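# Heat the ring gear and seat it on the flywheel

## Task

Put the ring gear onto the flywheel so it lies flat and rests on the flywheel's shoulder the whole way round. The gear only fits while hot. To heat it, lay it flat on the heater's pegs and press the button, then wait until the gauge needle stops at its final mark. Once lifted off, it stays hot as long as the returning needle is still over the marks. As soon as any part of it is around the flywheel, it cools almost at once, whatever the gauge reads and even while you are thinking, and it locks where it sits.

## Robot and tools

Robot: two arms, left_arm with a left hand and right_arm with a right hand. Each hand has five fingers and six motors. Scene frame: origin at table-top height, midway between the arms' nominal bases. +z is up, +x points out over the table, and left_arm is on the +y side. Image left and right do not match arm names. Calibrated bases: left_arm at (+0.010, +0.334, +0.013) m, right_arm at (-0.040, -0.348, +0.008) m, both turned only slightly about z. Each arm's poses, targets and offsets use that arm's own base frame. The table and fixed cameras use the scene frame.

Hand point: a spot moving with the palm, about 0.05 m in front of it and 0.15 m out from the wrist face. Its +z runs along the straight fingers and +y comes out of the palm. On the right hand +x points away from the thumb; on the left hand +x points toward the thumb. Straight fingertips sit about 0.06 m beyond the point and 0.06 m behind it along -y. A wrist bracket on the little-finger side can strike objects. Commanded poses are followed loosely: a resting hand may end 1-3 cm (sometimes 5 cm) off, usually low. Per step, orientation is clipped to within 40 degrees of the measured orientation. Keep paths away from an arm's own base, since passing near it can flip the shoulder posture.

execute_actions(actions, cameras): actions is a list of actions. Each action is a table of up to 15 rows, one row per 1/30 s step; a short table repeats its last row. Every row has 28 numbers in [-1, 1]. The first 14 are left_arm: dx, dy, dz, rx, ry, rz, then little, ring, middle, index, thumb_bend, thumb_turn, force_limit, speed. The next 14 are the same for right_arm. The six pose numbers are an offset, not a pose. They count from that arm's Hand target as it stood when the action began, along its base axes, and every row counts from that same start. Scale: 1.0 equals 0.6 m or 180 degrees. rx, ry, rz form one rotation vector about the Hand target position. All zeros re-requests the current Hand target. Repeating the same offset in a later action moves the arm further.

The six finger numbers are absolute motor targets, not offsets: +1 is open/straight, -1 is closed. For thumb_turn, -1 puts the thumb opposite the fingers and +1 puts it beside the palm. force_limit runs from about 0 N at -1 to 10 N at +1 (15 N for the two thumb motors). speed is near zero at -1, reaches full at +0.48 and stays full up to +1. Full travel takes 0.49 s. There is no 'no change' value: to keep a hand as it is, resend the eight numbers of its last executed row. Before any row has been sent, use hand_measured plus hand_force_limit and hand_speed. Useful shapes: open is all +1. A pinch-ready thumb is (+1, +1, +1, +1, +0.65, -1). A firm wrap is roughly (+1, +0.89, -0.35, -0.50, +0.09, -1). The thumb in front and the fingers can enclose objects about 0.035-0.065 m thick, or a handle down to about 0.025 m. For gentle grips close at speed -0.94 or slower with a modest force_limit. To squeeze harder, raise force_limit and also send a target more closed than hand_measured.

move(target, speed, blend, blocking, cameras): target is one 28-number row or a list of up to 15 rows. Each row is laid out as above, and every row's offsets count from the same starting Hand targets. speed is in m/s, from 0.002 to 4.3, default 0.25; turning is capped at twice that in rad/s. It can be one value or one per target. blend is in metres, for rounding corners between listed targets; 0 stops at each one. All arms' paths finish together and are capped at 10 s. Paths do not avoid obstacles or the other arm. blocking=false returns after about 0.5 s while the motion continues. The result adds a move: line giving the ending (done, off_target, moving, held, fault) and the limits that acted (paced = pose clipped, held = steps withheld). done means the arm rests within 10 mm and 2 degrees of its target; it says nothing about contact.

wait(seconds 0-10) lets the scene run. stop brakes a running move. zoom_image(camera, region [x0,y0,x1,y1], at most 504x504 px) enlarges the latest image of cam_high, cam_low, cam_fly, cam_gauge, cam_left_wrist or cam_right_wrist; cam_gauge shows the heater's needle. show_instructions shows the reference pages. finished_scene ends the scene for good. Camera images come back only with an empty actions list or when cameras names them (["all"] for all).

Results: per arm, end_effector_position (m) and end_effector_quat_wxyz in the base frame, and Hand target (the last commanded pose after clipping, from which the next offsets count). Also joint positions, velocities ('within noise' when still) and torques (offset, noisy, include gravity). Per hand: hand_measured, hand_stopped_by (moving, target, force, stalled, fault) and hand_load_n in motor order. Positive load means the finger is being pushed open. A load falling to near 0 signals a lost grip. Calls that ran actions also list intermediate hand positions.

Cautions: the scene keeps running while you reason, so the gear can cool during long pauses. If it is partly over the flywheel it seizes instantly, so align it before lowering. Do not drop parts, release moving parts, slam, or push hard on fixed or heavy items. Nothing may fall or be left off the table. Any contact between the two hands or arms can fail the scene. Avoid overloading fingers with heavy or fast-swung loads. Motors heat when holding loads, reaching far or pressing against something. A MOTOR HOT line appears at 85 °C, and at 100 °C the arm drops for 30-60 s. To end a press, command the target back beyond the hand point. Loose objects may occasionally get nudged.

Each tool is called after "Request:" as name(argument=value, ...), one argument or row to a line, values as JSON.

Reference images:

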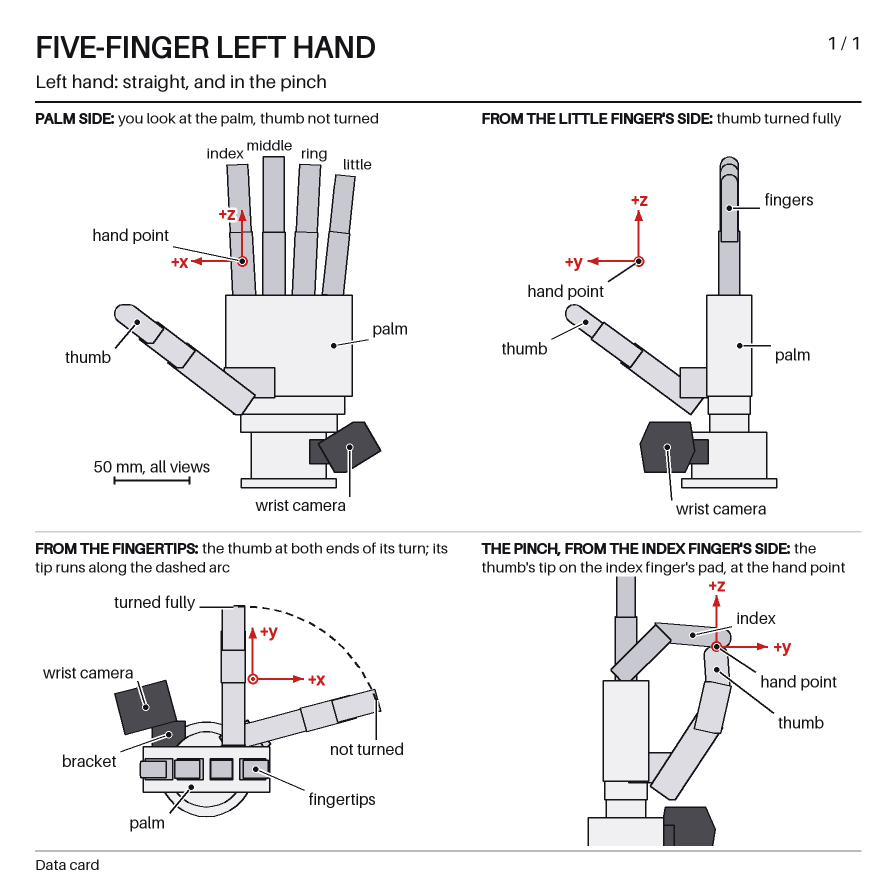

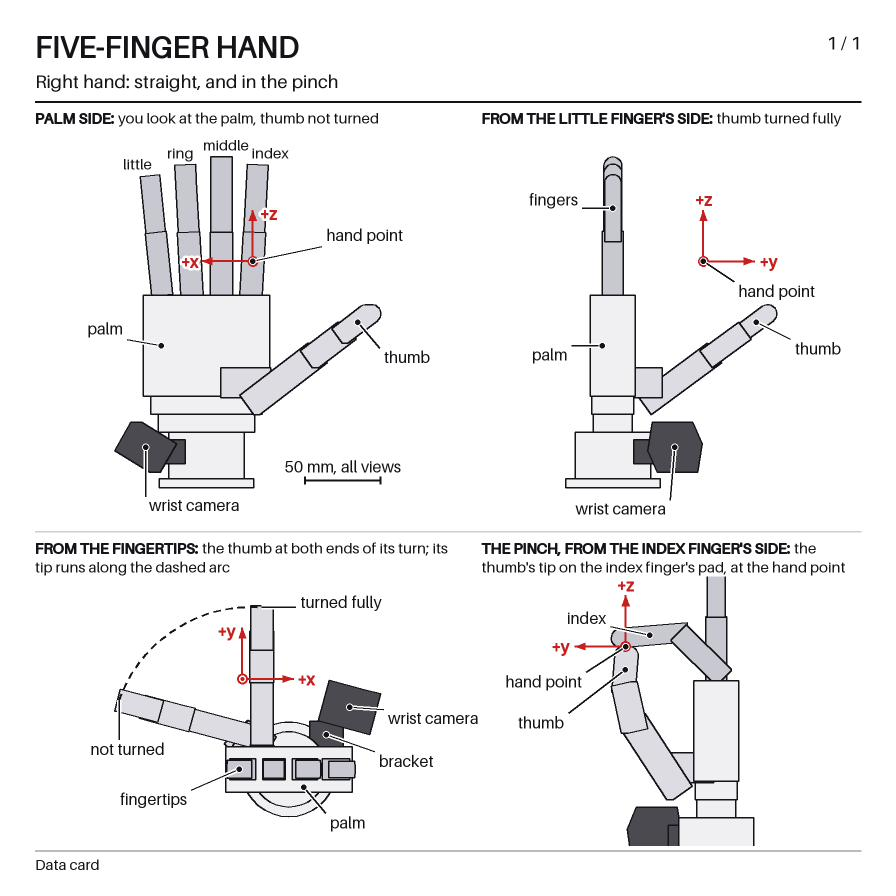

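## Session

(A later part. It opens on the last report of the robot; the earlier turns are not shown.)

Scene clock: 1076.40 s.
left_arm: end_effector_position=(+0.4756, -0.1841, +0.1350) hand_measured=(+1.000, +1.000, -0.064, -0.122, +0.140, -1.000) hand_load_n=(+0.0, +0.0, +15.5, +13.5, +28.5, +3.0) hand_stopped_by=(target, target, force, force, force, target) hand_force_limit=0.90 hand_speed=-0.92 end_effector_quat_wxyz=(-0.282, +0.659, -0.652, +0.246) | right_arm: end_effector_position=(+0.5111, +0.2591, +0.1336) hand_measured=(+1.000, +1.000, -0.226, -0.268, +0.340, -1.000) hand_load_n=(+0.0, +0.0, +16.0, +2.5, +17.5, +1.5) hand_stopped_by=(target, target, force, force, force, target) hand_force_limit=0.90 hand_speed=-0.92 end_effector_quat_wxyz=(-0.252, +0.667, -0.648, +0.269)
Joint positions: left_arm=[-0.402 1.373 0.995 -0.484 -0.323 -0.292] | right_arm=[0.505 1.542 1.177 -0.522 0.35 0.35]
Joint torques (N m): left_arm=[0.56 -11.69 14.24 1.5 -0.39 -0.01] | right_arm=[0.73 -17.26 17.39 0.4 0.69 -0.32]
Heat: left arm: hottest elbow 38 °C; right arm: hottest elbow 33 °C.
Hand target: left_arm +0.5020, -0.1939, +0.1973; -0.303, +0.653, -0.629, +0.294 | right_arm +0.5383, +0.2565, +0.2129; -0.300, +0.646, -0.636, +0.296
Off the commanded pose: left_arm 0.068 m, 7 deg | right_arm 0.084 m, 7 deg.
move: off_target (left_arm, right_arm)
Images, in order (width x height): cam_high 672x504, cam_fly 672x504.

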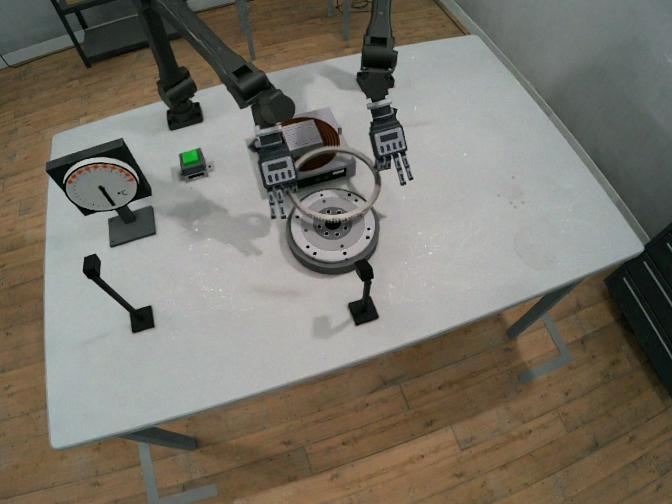

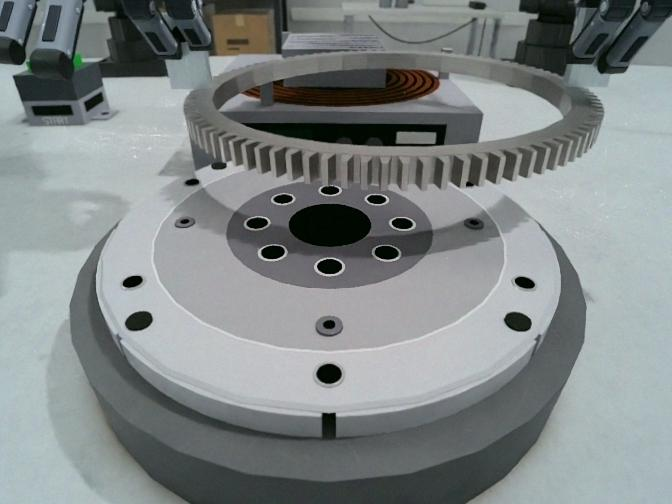

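Request:
move(
  target=[0,0,0.09,0,0,0,1,1,-0.6,-0.7,-0.3,-1,0.9,-0.92,0,0,0.1,0,0,0,1,1,-0.6,-0.7,-0.2,-1,0.9,-0.92],
  speed=0.05,
  cameras=["cam_fly","cam_high"],
)

Scene clock: 1091.23 s.
left_arm: end_effector_position=(+0.4895, -0.1916, +0.2280) hand_measured=(+1.000, +1.000, -0.066, -0.122, +0.132, -1.000) hand_load_n=(+0.0, +0.0, +0.0, +0.0, +0.0, +0.0) hand_stopped_by=(target, target, force, force, force, target) hand_force_limit=0.90 hand_speed=-0.92 end_effector_quat_wxyz=(-0.296, +0.653, -0.637, +0.281) | right_arm: end_effector_position=(+0.5003, +0.2516, +0.1815) hand_measured=(+1.000, +1.000, -0.226, -0.268, +0.340, -1.000) hand_load_n=(+0.0, +0.0, +12.0, +4.5, +17.0, +5.5) hand_stopped_by=(target, target, force, force, force, target) hand_force_limit=0.90 hand_speed=-0.92 end_effector_quat_wxyz=(-0.230, +0.681, -0.643, +0.264)
Joint positions: left_arm=[-0.406 1.306 1.151 -0.626 -0.327 -0.294] | right_arm=[0.503 1.497 1.273 -0.707 0.346 0.329]
Joint torques (N m): left_arm=[0.85 -7.82 12.52 1.37 -0.2 0.01] | right_arm=[-0.21 -16.09 20.37 1.58 0.86 -0.18]
Heat: left arm: hottest elbow 39 °C; right arm: hottest elbow 34 °C.
Hand target: left_arm +0.5020, -0.1938, +0.2513; -0.303, +0.653, -0.629, +0.293 | right_arm +0.5381, +0.2566, +0.2726; -0.299, +0.646, -0.636, +0.296
Off the commanded pose: left_arm 0.027 m, 2 deg | right_arm 0.099 m, 10 deg.
move: off_target (left_arm, right_arm)
Images, in order (width x height): cam_high 672x504, cam_fly 672x504.

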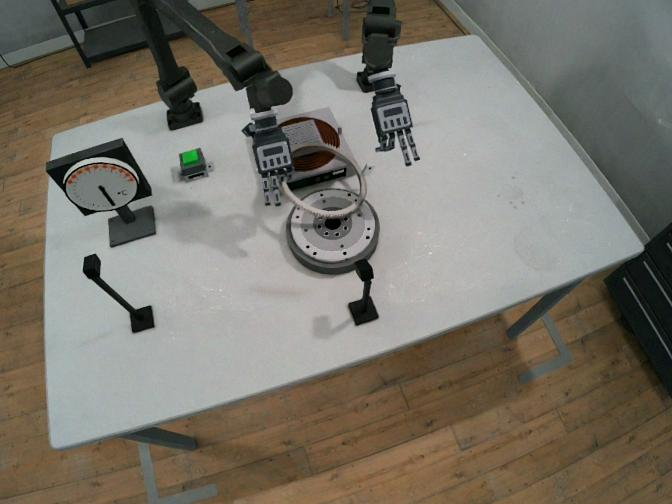

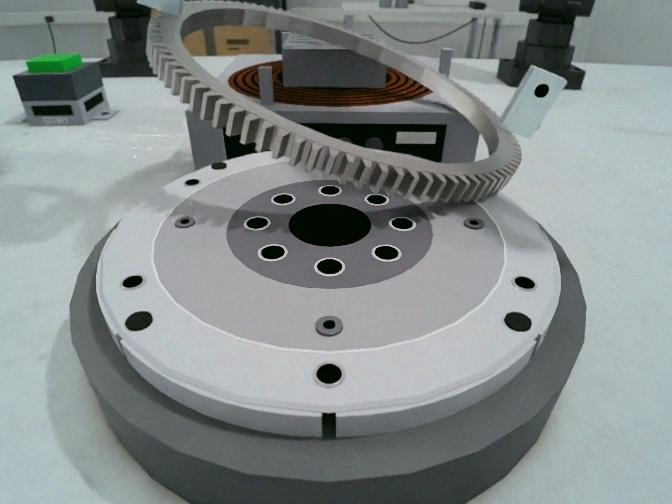

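Request:
move(
  target=[0,0,0,0,0,0,1,1,-0.6,-0.7,-0.3,-1,0.9,-0.92,-0.04,0,-0.26,0,0,0,1,1,-0.6,-0.7,-0.2,-1,0.9,-0.92],
  speed=0.06,
  cameras=["cam_fly","cam_high","cam_left_wrist","cam_right_wrist"],
)

Request:
zoom_image(
  camera="cam_fly",
  region=[120, 0, 600, 280],
)

Scene clock: 1115.07 s.
left_arm: end_effector_position=(+0.4895, -0.1916, +0.2280) hand_measured=(+1.000, +1.000, -0.066, -0.122, +0.132, -1.000) hand_load_n=(+0.0, +0.0, +0.0, +0.0, +0.0, +0.0) hand_stopped_by=(target, target, force, force, force, target) hand_force_limit=0.90 hand_speed=-0.92 end_effector_quat_wxyz=(-0.296, +0.653, -0.637, +0.281) | right_arm: end_effector_position=(+0.5034, +0.2393, +0.1104) hand_measured=(+1.000, +1.000, -0.226, -0.270, +0.340, -1.000) hand_load_n=(+0.0, +0.0, +14.0, +0.0, +15.0, -4.5) hand_stopped_by=(target, target, force, force, force, target) hand_force_limit=0.90 hand_speed=-0.92 end_effector_quat_wxyz=(-0.269, +0.663, -0.632, +0.298)
Joint positions: left_arm=[-0.406 1.306 1.151 -0.626 -0.327 -0.294] | right_arm=[0.494 1.504 1.04 -0.352 0.375 0.295]
Joint torques (N m): left_arm=[0.91 -7.88 12.57 1.46 -0.21 0.01] | right_arm=[2.55 -10.29 10.13 4.03 0.1 0.3]
Heat: left arm: hottest elbow 39 °C; right arm: hottest elbow 42 °C.
Hand target: left_arm +0.5020, -0.1938, +0.2513; -0.303, +0.653, -0.629, +0.294 | right_arm +0.5143, +0.2565, +0.1168; -0.300, +0.646, -0.636, +0.296
Off the commanded pose: left_arm 0.027 m, 2 deg | right_arm 0.021 m, 4 deg.
move: off_target (left_arm, right_arm)
Images, in order (width x height): cam_high 672x504, cam_fly 672x504, cam_left_wrist 616x616, cam_right_wrist 616x616.

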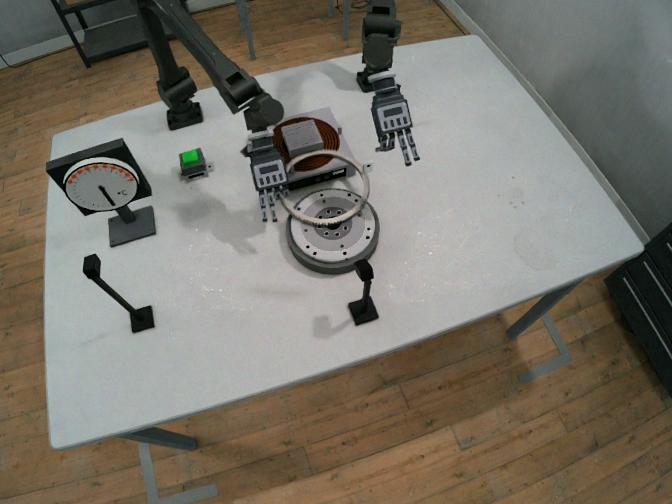

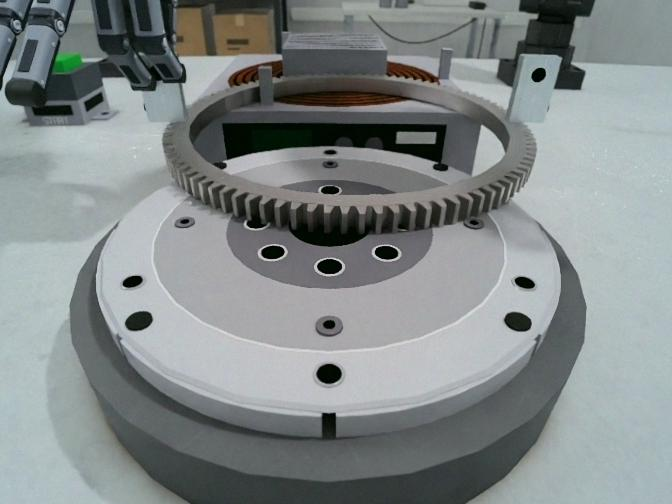

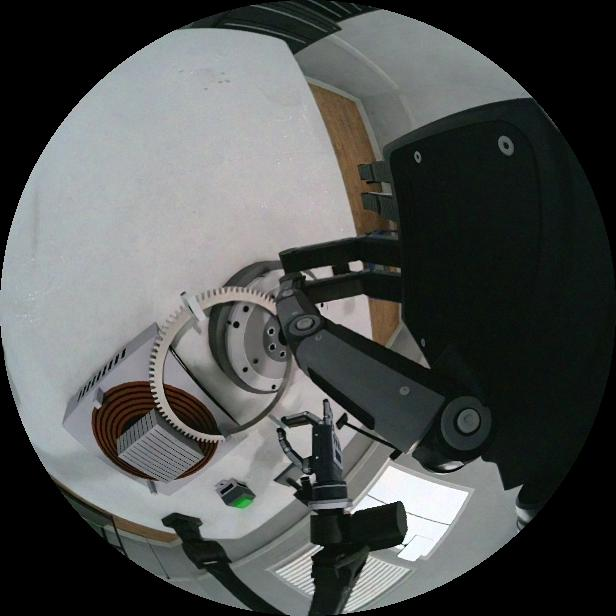

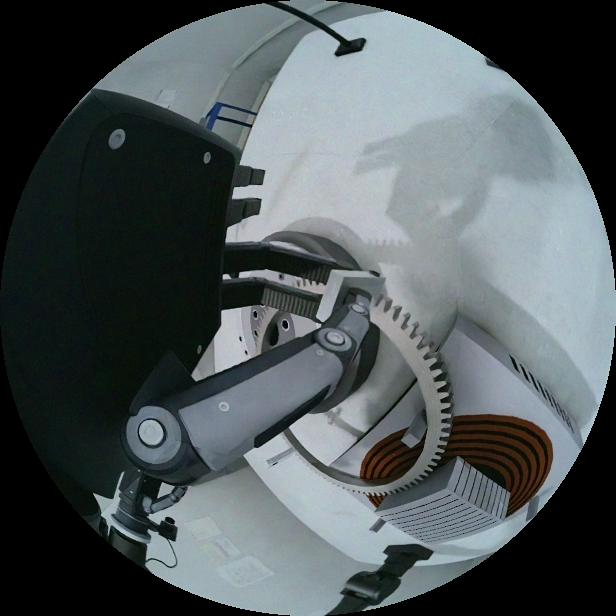

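Scaled by 1.050.

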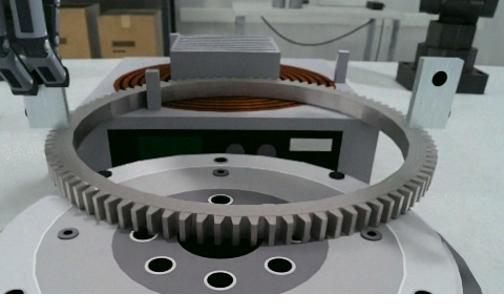

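Request:
execute_actions(
  actions=[],
)

Scene clock: 1166.60 s.
left_arm: end_effector_position=(+0.4895, -0.1916, +0.2280) hand_measured=(+1.000, +1.000, -0.066, -0.122, +0.132, -1.000) hand_load_n=(+0.0, -0.5, +0.0, +0.0, +0.0, +0.0) hand_stopped_by=(target, target, force, force, force, target) hand_force_limit=0.90 hand_speed=-0.92 end_effector_quat_wxyz=(-0.296, +0.653, -0.637, +0.281) | right_arm: end_effector_position=(+0.5035, +0.2393, +0.1105) hand_measured=(+1.000, +1.000, -0.226, -0.270, +0.340, -1.000) hand_load_n=(+0.0, +0.0, +14.0, +0.0, +15.0, -5.0) hand_stopped_by=(target, target, force, force, force, target) hand_force_limit=0.90 hand_speed=-0.92 end_effector_quat_wxyz=(-0.269, +0.663, -0.632, +0.298)
Joint positions: left_arm=[-0.406 1.306 1.151 -0.626 -0.327 -0.294] | right_arm=[0.494 1.504 1.04 -0.351 0.375 0.295]
Joint velocities: within noise
Joint torques (N m): left_arm=[0.97 -7.82 12.55 1.43 -0.21 0.01] | right_arm=[2.67 -10.7 10.22 3.99 0.1 0.33]
Heat: left arm: hottest elbow 39 °C; right arm: hottest elbow 35 °C.
Hand target: left_arm +0.5020, -0.1938, +0.2513; -0.303, +0.653, -0.629, +0.294 | right_arm +0.5143, +0.2566, +0.1168; -0.300, +0.646, -0.636, +0.296
Off the commanded pose: left_arm 0.027 m, 2 deg | right_arm 0.021 m, 4 deg.

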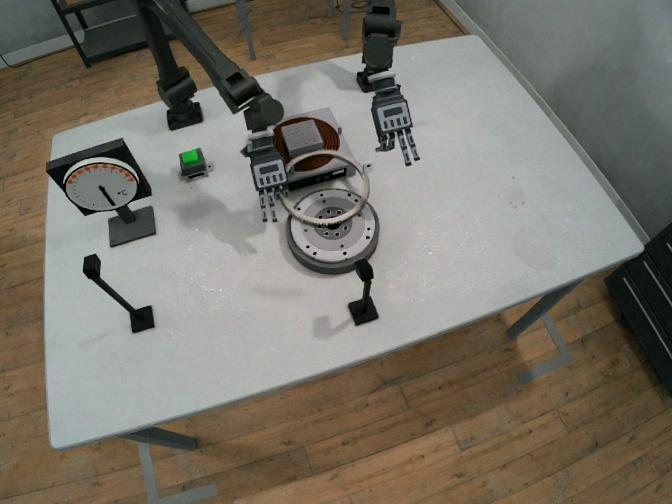

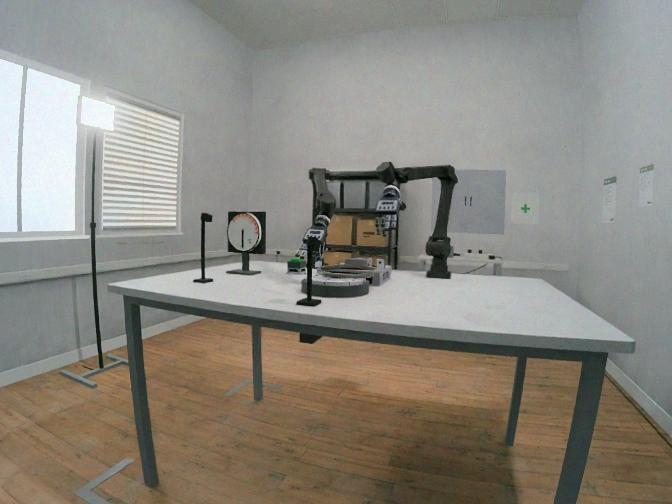

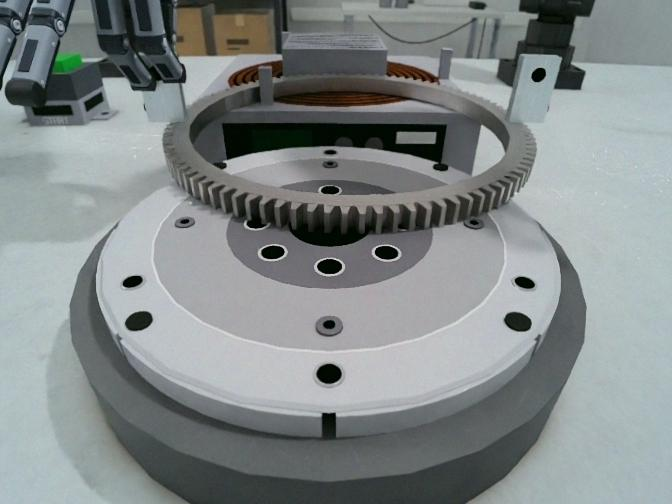

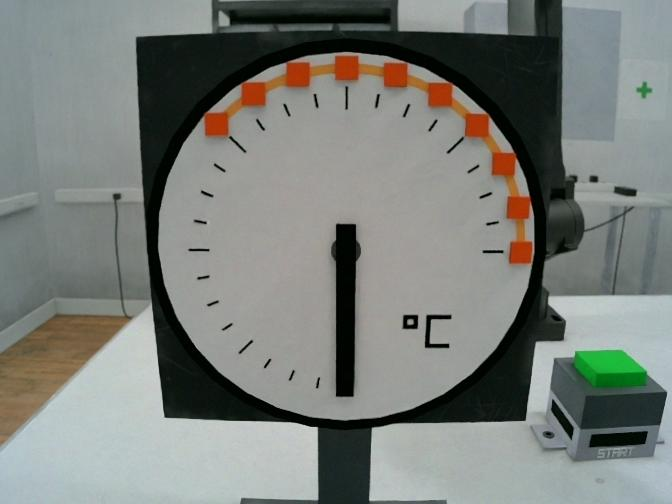

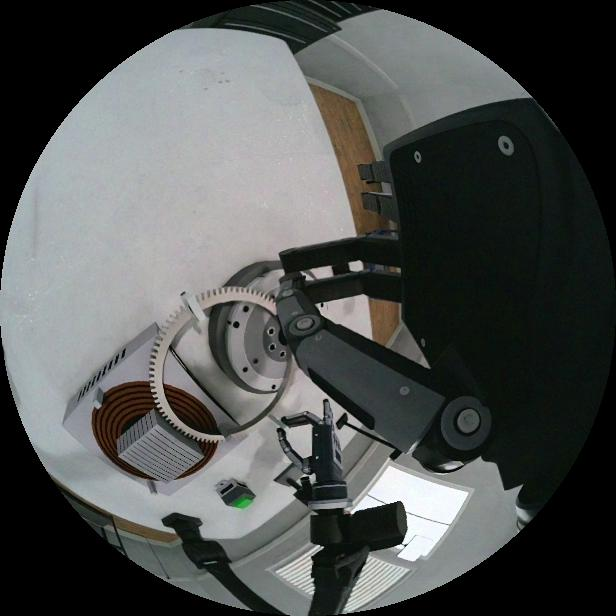

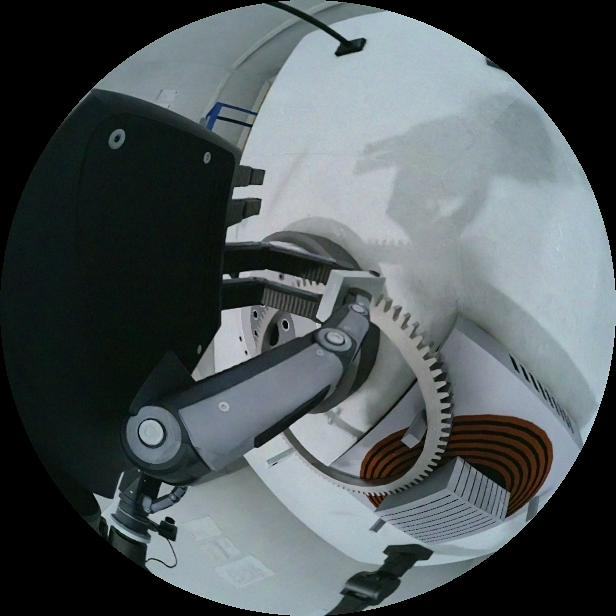

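Request:
zoom_image(
  camera="cam_fly",
  region=[90, 20, 570, 250],
)

Request:
zoom_image(
  camera="cam_left_wrist",
  region=[60, 240, 400, 500],
)

Request:
zoom_image(
  camera="cam_high",
  region=[230, 90, 440, 280],
)

Scaled by 1.050.

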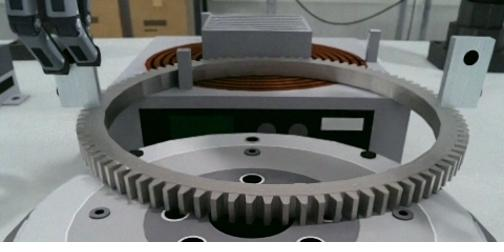

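Scaled by 1.482 from the camera's 616x616 image, which has a finer 880x880 frame.

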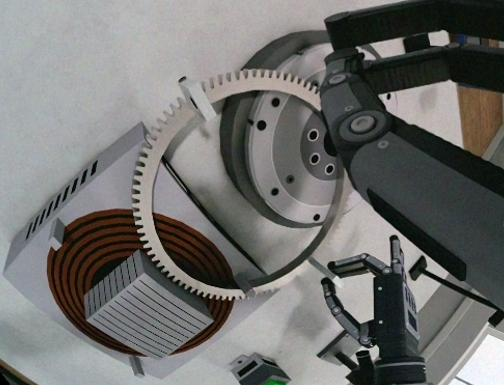

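Scaled by 2.400.

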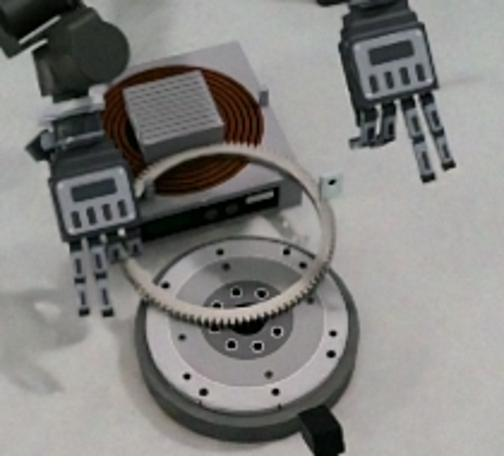

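Request:
move(
  target=[
    [-0.0955,-0.012,-0.1522,0,0,0,1,1,0.1,0.1,0.65,-1,-0.3,-0.3,0,0,0,0,0,0,1,1,-0.6,-0.7,-0.2,-1,0.9,-0.92],
    [-0.0955,-0.012,-0.2188,0,0,0,1,1,0.1,0.1,0.65,-1,-0.3,-0.3,0,0,0,0,0,0,1,1,-0.6,-0.7,-0.2,-1,0.9,-0.92],
  ],
  speed=0.12,
  blend=[0.02,0],
  cameras=["cam_fly","cam_left_wrist"],
)

Scene clock: 1202.00 s.
left_arm: end_effector_position=(+0.4458, -0.1969, +0.1307) hand_measured=(+1.000, +1.000, +0.100, +0.100, +0.650, -1.000) hand_load_n=(+0.0, +0.0, +0.0, +0.0, +0.0, +0.0) hand_stopped_by=(target, target, target, target, target, target) hand_force_limit=-0.30 hand_speed=-0.30 end_effector_quat_wxyz=(-0.306, +0.652, -0.628, +0.295) | right_arm: end_effector_position=(+0.5035, +0.2393, +0.1105) hand_measured=(+1.000, +1.000, -0.226, -0.270, +0.340, -1.000) hand_load_n=(+0.0, +0.0, +14.0, +0.0, +15.0, -4.5) hand_stopped_by=(target, target, force, force, force, target) hand_force_limit=0.90 hand_speed=-0.92 end_effector_quat_wxyz=(-0.269, +0.663, -0.632, +0.298)
Joint positions: left_arm=[-0.47 1.269 0.836 -0.326 -0.383 -0.343] | right_arm=[0.494 1.504 1.04 -0.351 0.375 0.295]
Joint torques (N m): left_arm=[-0.15 -5.6 7.04 2.84 -0.25 -0.07] | right_arm=[3.02 -10.34 10.04 4 0.07 0.29]
Heat: left arm: hottest elbow 40 °C; right arm: hottest elbow 34 °C.
Hand target: left_arm +0.4447, -0.2011, +0.1201; -0.303, +0.653, -0.629, +0.294 | right_arm +0.5143, +0.2566, +0.1168; -0.300, +0.646, -0.636, +0.296
Off the commanded pose: left_arm 0.011 m, 0 deg | right_arm 0.021 m, 4 deg.
move: off_target (left_arm, right_arm)
Images, in order (width x height): cam_fly 672x504, cam_left_wrist 616x616.

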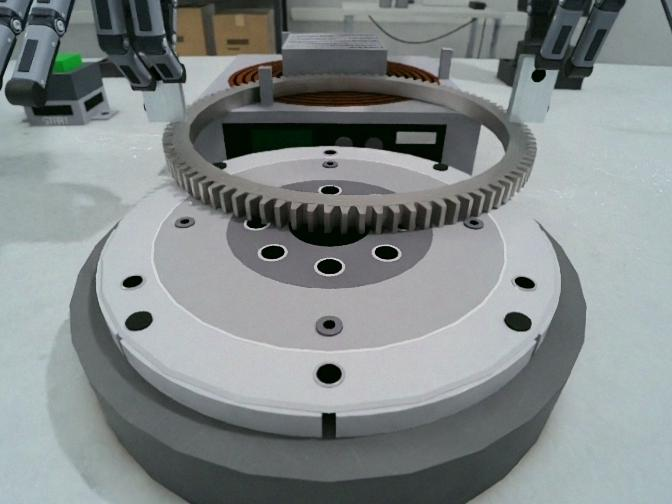

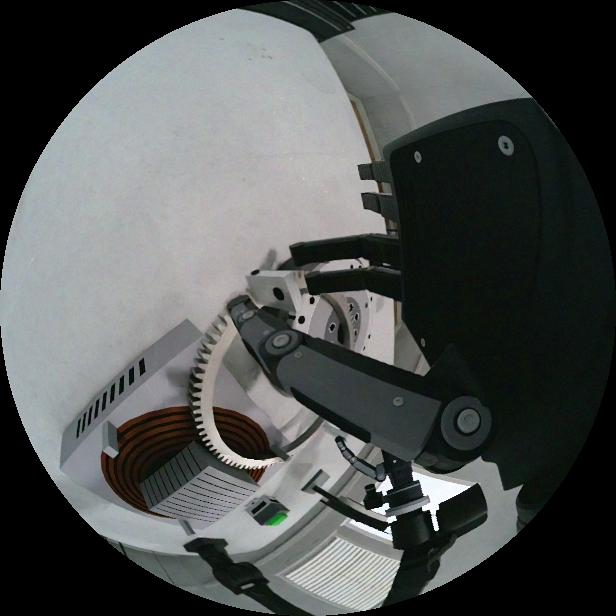

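Request:
zoom_image(
  camera="cam_fly",
  region=[470, 10, 640, 140],
)

Request:
zoom_image(
  camera="cam_left_wrist",
  region=[200, 210, 380, 390],
)

Scaled by 2.965.

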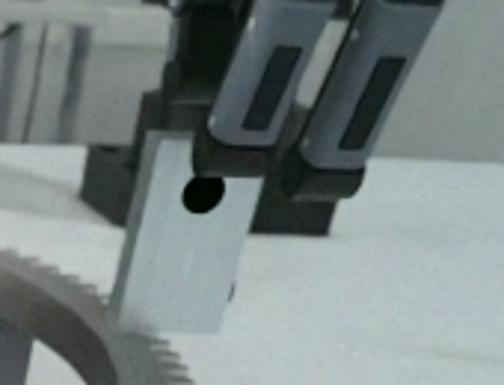

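Scaled by 2.800 from the camera's 616x616 image, which has a finer 880x880 frame.

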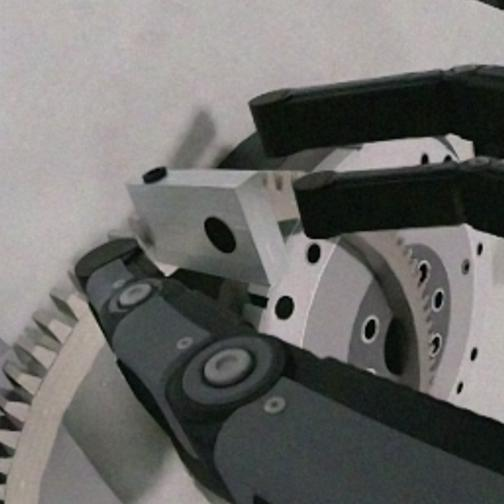

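Request:
move(
  target=[
    [0,-0.02,-0.02,0,0,0,1,1,0.1,0.1,0.65,-1,-0.3,-0.3,0,0,0,0,0,0,1,1,-0.6,-0.7,-0.2,-1,0.9,-0.92],
    [0,-0.02,-0.0667,0,0,0,1,1,0.1,0.1,0.65,-1,-0.3,-0.3,0,0,0,0,0,0,1,1,-0.6,-0.7,-0.2,-1,0.9,-0.92],
  ],
  speed=0.08,
  blend=[0.01,0],
  cameras=["cam_fly","cam_left_wrist"],
)

Request:
zoom_image(
  camera="cam_fly",
  region=[470, 10, 640, 140],
)

Request:
zoom_image(
  camera="cam_left_wrist",
  region=[200, 210, 380, 390],
)

Scene clock: 1214.37 s.
left_arm: end_effector_position=(+0.4465, -0.2097, +0.0907) hand_measured=(+1.000, +1.000, +0.100, +0.100, +0.650, -1.000) hand_load_n=(+0.0, +0.0, +0.0, +0.0, +0.0, +0.0) hand_stopped_by=(target, target, target, target, target, target) hand_force_limit=-0.30 hand_speed=-0.30 end_effector_quat_wxyz=(-0.306, +0.652, -0.628, +0.296) | right_arm: end_effector_position=(+0.5035, +0.2393, +0.1105) hand_measured=(+1.000, +1.000, -0.226, -0.270, +0.340, -1.000) hand_load_n=(+0.0, +0.0, +14.0, +0.0, +15.0, -5.0) hand_stopped_by=(target, target, force, force, force, target) hand_force_limit=0.90 hand_speed=-0.92 end_effector_quat_wxyz=(-0.269, +0.663, -0.632, +0.298)
Joint positions: left_arm=[-0.499 1.346 0.788 -0.208 -0.403 -0.364] | right_arm=[0.494 1.504 1.04 -0.351 0.375 0.295]
Joint torques (N m): left_arm=[0.15 -5.95 6.67 2.77 -0.23 -0.07] | right_arm=[2.37 -10.29 10.03 4.1 0.11 0.32]
Heat: left arm: hottest elbow 39 °C; right arm: hottest elbow 34 °C.
Hand target: left_arm +0.4448, -0.2131, +0.0801; -0.303, +0.653, -0.629, +0.294 | right_arm +0.5143, +0.2566, +0.1168; -0.300, +0.646, -0.636, +0.296
Off the commanded pose: left_arm 0.011 m, 0 deg | right_arm 0.021 m, 4 deg.
move: off_target (left_arm, right_arm); blend cut to 0.0086 m at target 1
Images, in order (width x height): cam_fly 672x504, cam_left_wrist 616x616.

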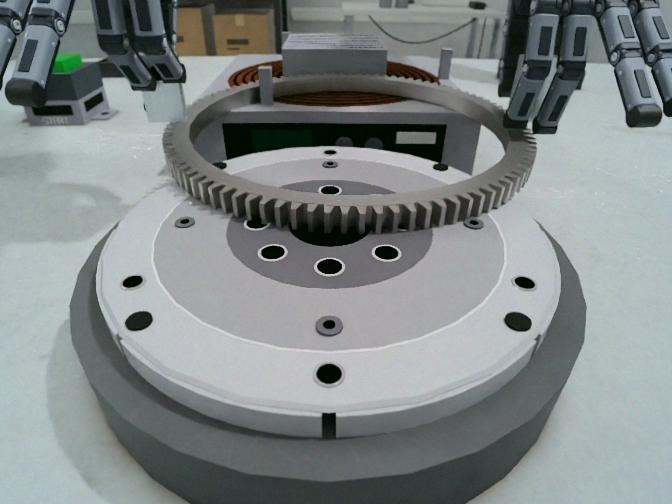

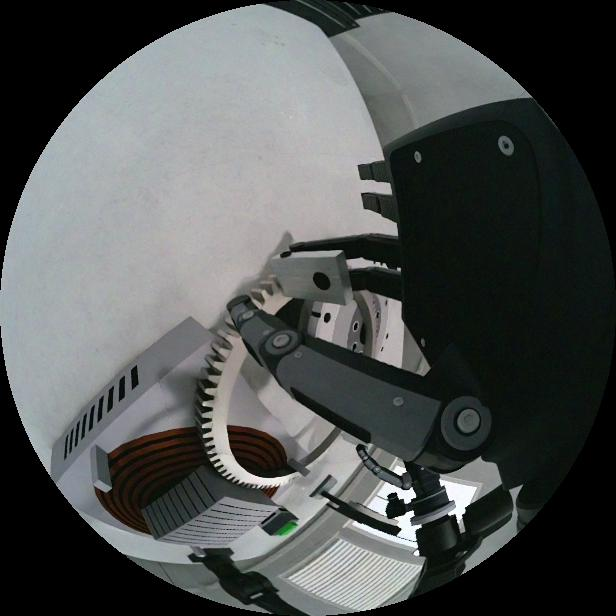

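Scaled by 2.965.

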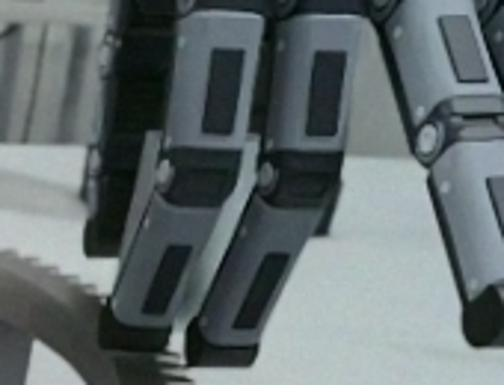

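Scaled by 2.800 from the camera's 616x616 image, which has a finer 880x880 frame.

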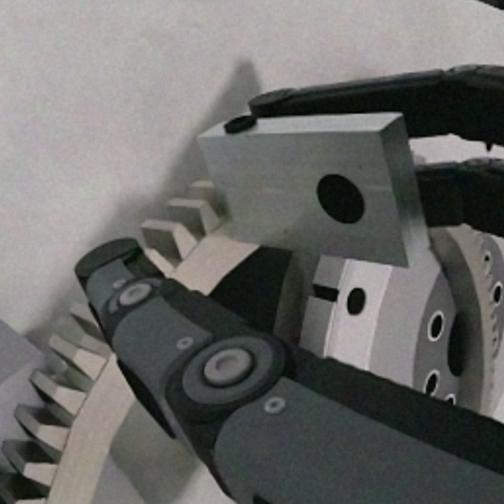

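Request:
move(
  target=[
    [0,0.0095,0.035,0,0,0,1,1,0.1,0.1,0.65,-1,-0.3,-0.3,0,0,0,0,0,0,1,1,-0.6,-0.7,-0.2,-1,0.9,-0.92],
    [0,0.0095,0.0133,0,0,0,1,1,0.1,0.1,0.65,-1,-0.3,-0.3,0,0,0,0,0,0,1,1,-0.6,-0.7,-0.2,-1,0.9,-0.92],
  ],
  speed=0.08,
  cameras=["cam_fly","cam_left_wrist"],
)

Request:
zoom_image(
  camera="cam_fly",
  region=[470, 10, 640, 140],
)

Request:
zoom_image(
  camera="cam_left_wrist",
  region=[200, 210, 380, 390],
)

Scene clock: 1232.87 s.
left_arm: end_effector_position=(+0.4424, -0.2086, +0.0927) hand_measured=(+1.000, +1.000, +0.100, +0.100, +0.650, -1.000) hand_load_n=(+0.0, +0.0, -0.5, +0.0, +0.0, +0.0) hand_stopped_by=(target, target, target, target, target, target) hand_force_limit=-0.30 hand_speed=-0.30 end_effector_quat_wxyz=(-0.303, +0.652, -0.630, +0.293) | right_arm: end_effector_position=(+0.5035, +0.2393, +0.1105) hand_measured=(+1.000, +1.000, -0.226, -0.270, +0.340, -1.000) hand_load_n=(+0.0, +0.0, +14.5, +0.0, +15.0, -4.5) hand_stopped_by=(target, target, force, force, force, target) hand_force_limit=0.90 hand_speed=-0.92 end_effector_quat_wxyz=(-0.269, +0.663, -0.632, +0.298)
Joint positions: left_arm=[-0.499 1.334 0.788 -0.229 -0.398 -0.364] | right_arm=[0.494 1.504 1.04 -0.351 0.375 0.295]
Joint torques (N m): left_arm=[0.97 -6.48 7.04 2.74 -0.06 0.03] | right_arm=[2.9 -10.52 10.03 4 0.08 0.31]
Heat: left arm: hottest elbow 37 °C; right arm: hottest elbow 33 °C.
Hand target: left_arm +0.4447, -0.2074, +0.0880; -0.303, +0.653, -0.629, +0.294 | right_arm +0.5143, +0.2566, +0.1168; -0.300, +0.646, -0.636, +0.296
Off the commanded pose: left_arm 0.005 m, 0 deg | right_arm 0.021 m, 4 deg.
move: off_target (right_arm)
Images, in order (width x height): cam_fly 672x504, cam_left_wrist 616x616.

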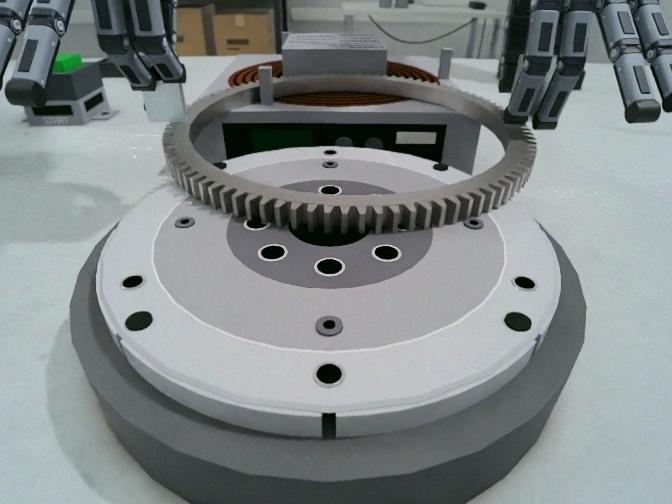

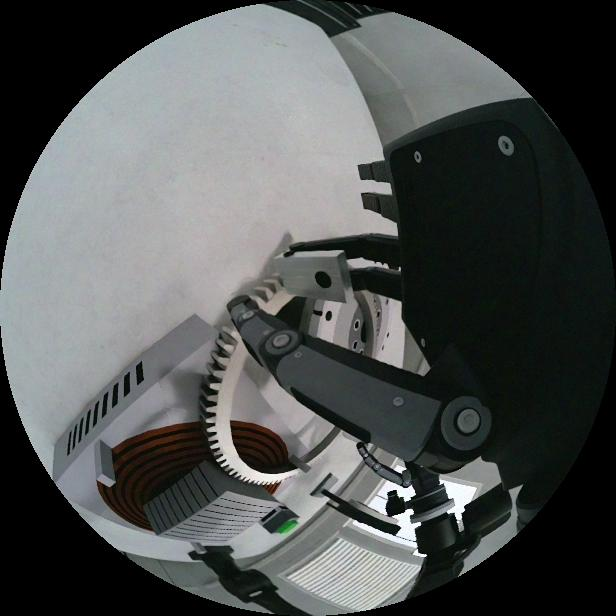

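Scaled by 2.965.

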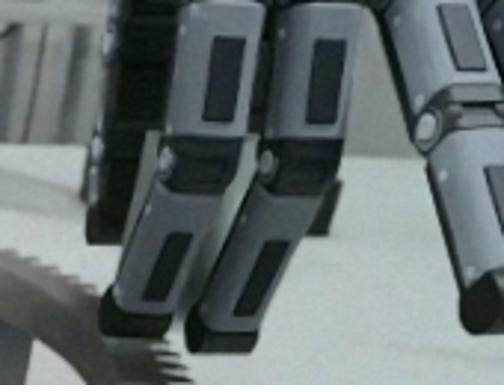

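Scaled by 2.800 from the camera's 616x616 image, which has a finer 880x880 frame.

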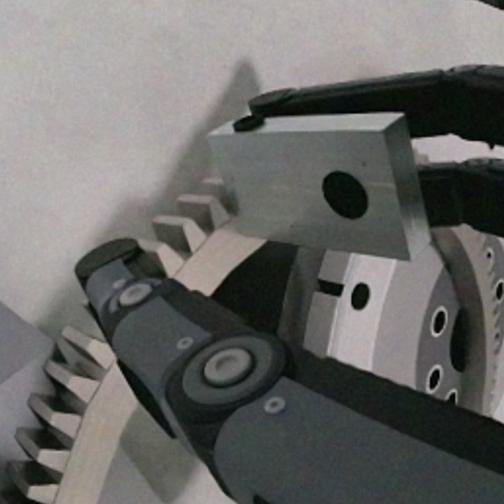

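Request:
move(
  target=[
    [0.008,0.0125,0.04,0,0,0,1,1,0.1,0.1,0.65,-1,-0.3,-0.3,0,0,0,0,0,0,1,1,-0.6,-0.7,-0.2,-1,0.9,-0.92],
    [0.004,0.0125,0.022,0,0,0,1,1,0.1,0.1,0.65,-1,-0.3,-0.3,0,0,0,0,0,0,1,1,-0.6,-0.7,-0.2,-1,0.9,-0.92],
  ],
  speed=0.08,
  cameras=["cam_fly","cam_left_wrist"],
)

Request:
zoom_image(
  camera="cam_fly",
  region=[470, 10, 640, 140],
)

Request:
zoom_image(
  camera="cam_left_wrist",
  region=[200, 210, 380, 390],
)

Scene clock: 1242.87 s.
left_arm: end_effector_position=(+0.4390, -0.1989, +0.0944) hand_measured=(+1.000, +1.000, +0.100, +0.100, +0.650, -1.000) hand_load_n=(+0.0, +0.0, +0.0, +0.0, +0.0, +0.0) hand_stopped_by=(target, target, target, target, target, target) hand_force_limit=-0.30 hand_speed=-0.30 end_effector_quat_wxyz=(-0.298, +0.655, -0.634, +0.284) | right_arm: end_effector_position=(+0.5035, +0.2393, +0.1105) hand_measured=(+1.000, +1.000, -0.226, -0.270, +0.340, -1.000) hand_load_n=(+0.0, +0.0, +14.0, +0.0, +15.0, -4.5) hand_stopped_by=(target, target, force, force, force, target) hand_force_limit=0.90 hand_speed=-0.92 end_effector_quat_wxyz=(-0.269, +0.663, -0.632, +0.298)
Joint positions: left_arm=[-0.479 1.318 0.788 -0.262 -0.382 -0.354] | right_arm=[0.494 1.504 1.04 -0.351 0.375 0.295]
Joint torques (N m): left_arm=[1.03 -7.12 8.35 2.65 -0.11 0.1] | right_arm=[2.84 -10.58 10.09 4.01 0.07 0.26]
Heat: left arm: hottest elbow 37 °C; right arm: hottest elbow 33 °C.
Hand target: left_arm +0.4471, -0.1999, +0.1012; -0.303, +0.653, -0.629, +0.294 | right_arm +0.5143, +0.2566, +0.1168; -0.300, +0.646, -0.636, +0.296
Off the commanded pose: left_arm 0.011 m, 1 deg | right_arm 0.021 m, 4 deg.
move: off_target (left_arm, right_arm)
Images, in order (width x height): cam_fly 672x504, cam_left_wrist 616x616.

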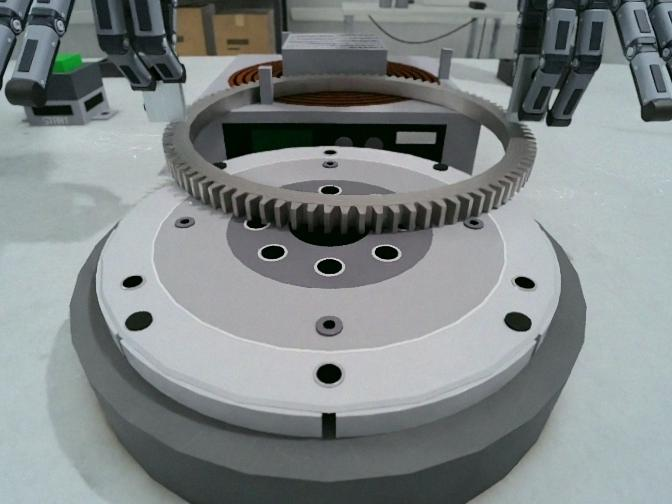

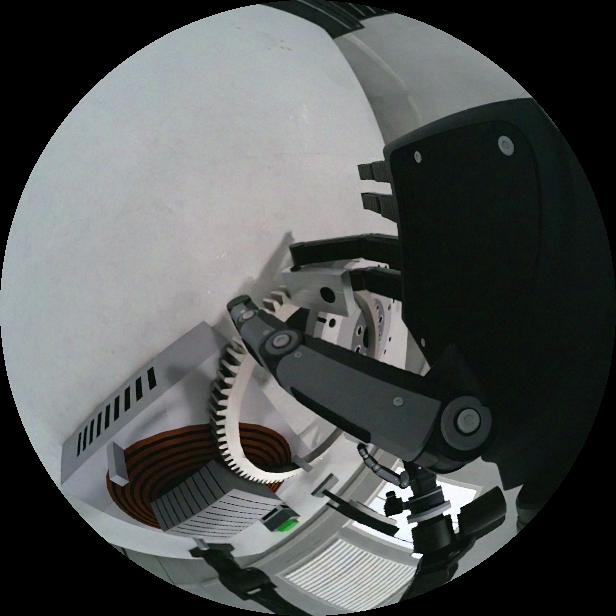

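Scaled by 2.965.

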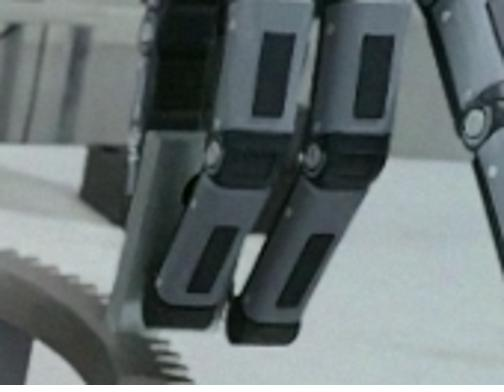

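Scaled by 2.800 from the camera's 616x616 image, which has a finer 880x880 frame.

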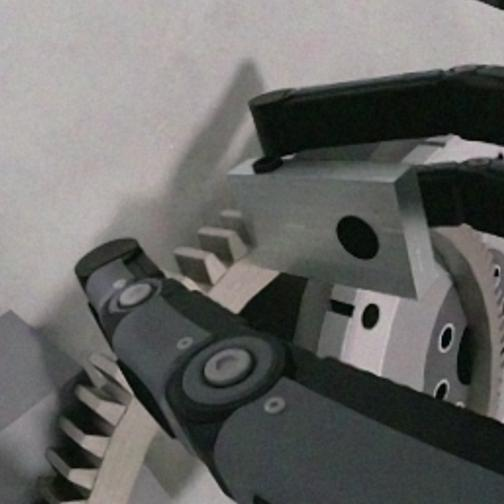

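Request:
move(
  target=[
    [-0.004,-0.0052,0.1,0,0,0,1,1,0.1,0.1,0.65,-1,-0.3,-0.3,0,0,0,0,0,0,1,1,-0.6,-0.7,-0.2,-1,0.9,-0.92],
    [-0.004,-0.0052,-0.012,0,0,0,1,1,0.1,0.1,0.65,-1,-0.3,-0.3,0,0,0,0,0,0,1,1,-0.6,-0.7,-0.2,-1,0.9,-0.92],
  ],
  speed=0.1,
  cameras=["cam_fly","cam_left_wrist"],
)

Request:
zoom_image(
  camera="cam_fly",
  region=[470, 10, 640, 140],
)

Request:
zoom_image(
  camera="cam_left_wrist",
  region=[200, 210, 380, 390],
)

Scene clock: 1270.50 s.
left_arm: end_effector_position=(+0.4450, -0.2010, +0.1027) hand_measured=(+1.000, +1.000, +0.100, +0.100, +0.650, -1.000) hand_load_n=(+0.0, +0.0, +0.0, +0.0, +0.0, +0.0) hand_stopped_by=(target, target, target, target, target, target) hand_force_limit=-0.30 hand_speed=-0.30 end_effector_quat_wxyz=(-0.304, +0.654, -0.627, +0.295) | right_arm: end_effector_position=(+0.5056, +0.2404, +0.1113) hand_measured=(+1.000, +1.000, -0.226, -0.270, +0.340, -1.000) hand_load_n=(+0.0, +0.0, +16.0, +0.5, +15.0, -5.0) hand_stopped_by=(target, target, force, force, force, target) hand_force_limit=0.90 hand_speed=-0.92 end_effector_quat_wxyz=(-0.274, +0.661, -0.631, +0.300)
Joint positions: left_arm=[-0.479 1.312 0.793 -0.246 -0.387 -0.354] | right_arm=[0.494 1.504 1.037 -0.337 0.375 0.295]
Joint torques (N m): left_arm=[0.15 -5.89 6.98 2.73 -0.22 0.01] | right_arm=[2.78 -10.29 10.18 3.54 0.1 0.31]
Heat: left arm: hottest elbow 36 °C; right arm: hottest elbow 33 °C.
Hand target: left_arm +0.4447, -0.2029, +0.0940; -0.303, +0.653, -0.629, +0.294 | right_arm +0.5143, +0.2565, +0.1169; -0.300, +0.646, -0.636, +0.296
Off the commanded pose: left_arm 0.009 m, 0 deg | right_arm 0.019 m, 3 deg.
move: off_target (right_arm)
Images, in order (width x height): cam_fly 672x504, cam_left_wrist 616x616.

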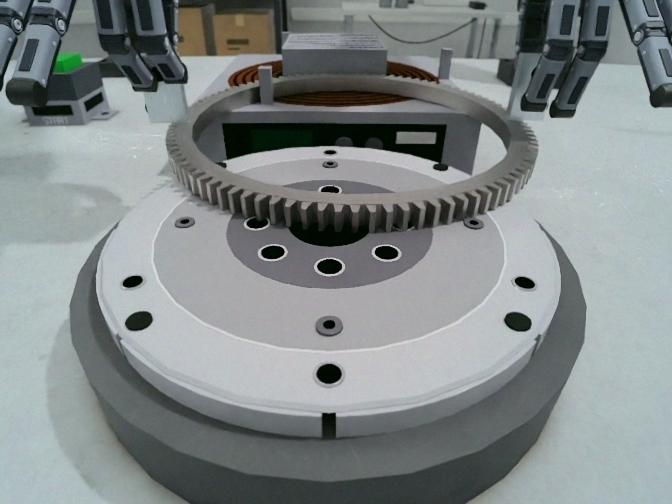

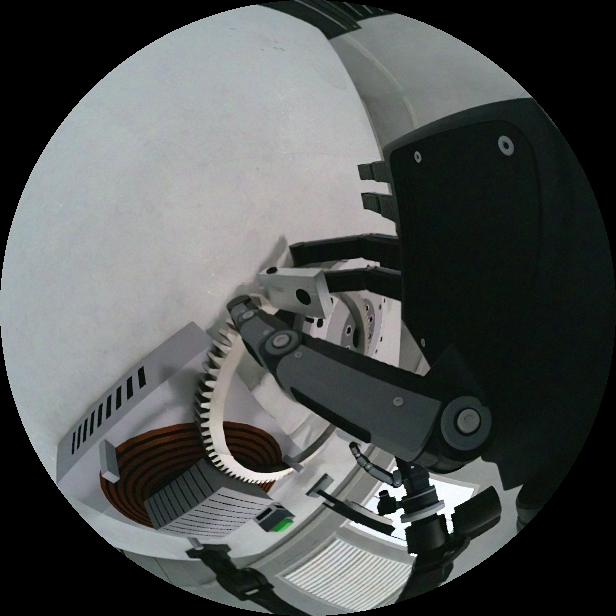

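Scaled by 2.965.

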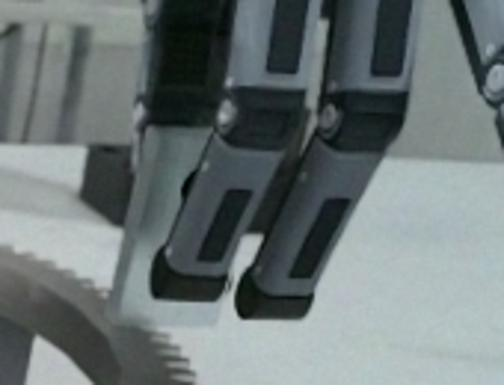

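Scaled by 2.800 from the camera's 616x616 image, which has a finer 880x880 frame.

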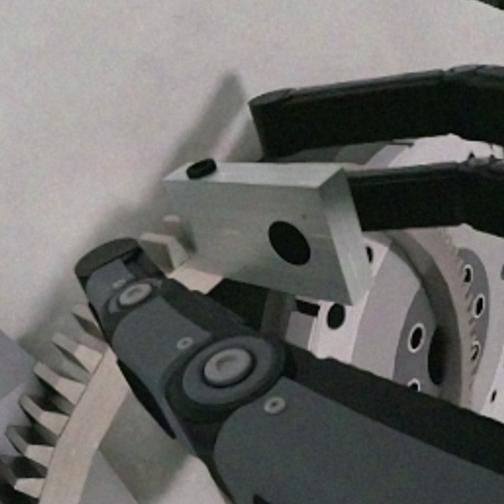

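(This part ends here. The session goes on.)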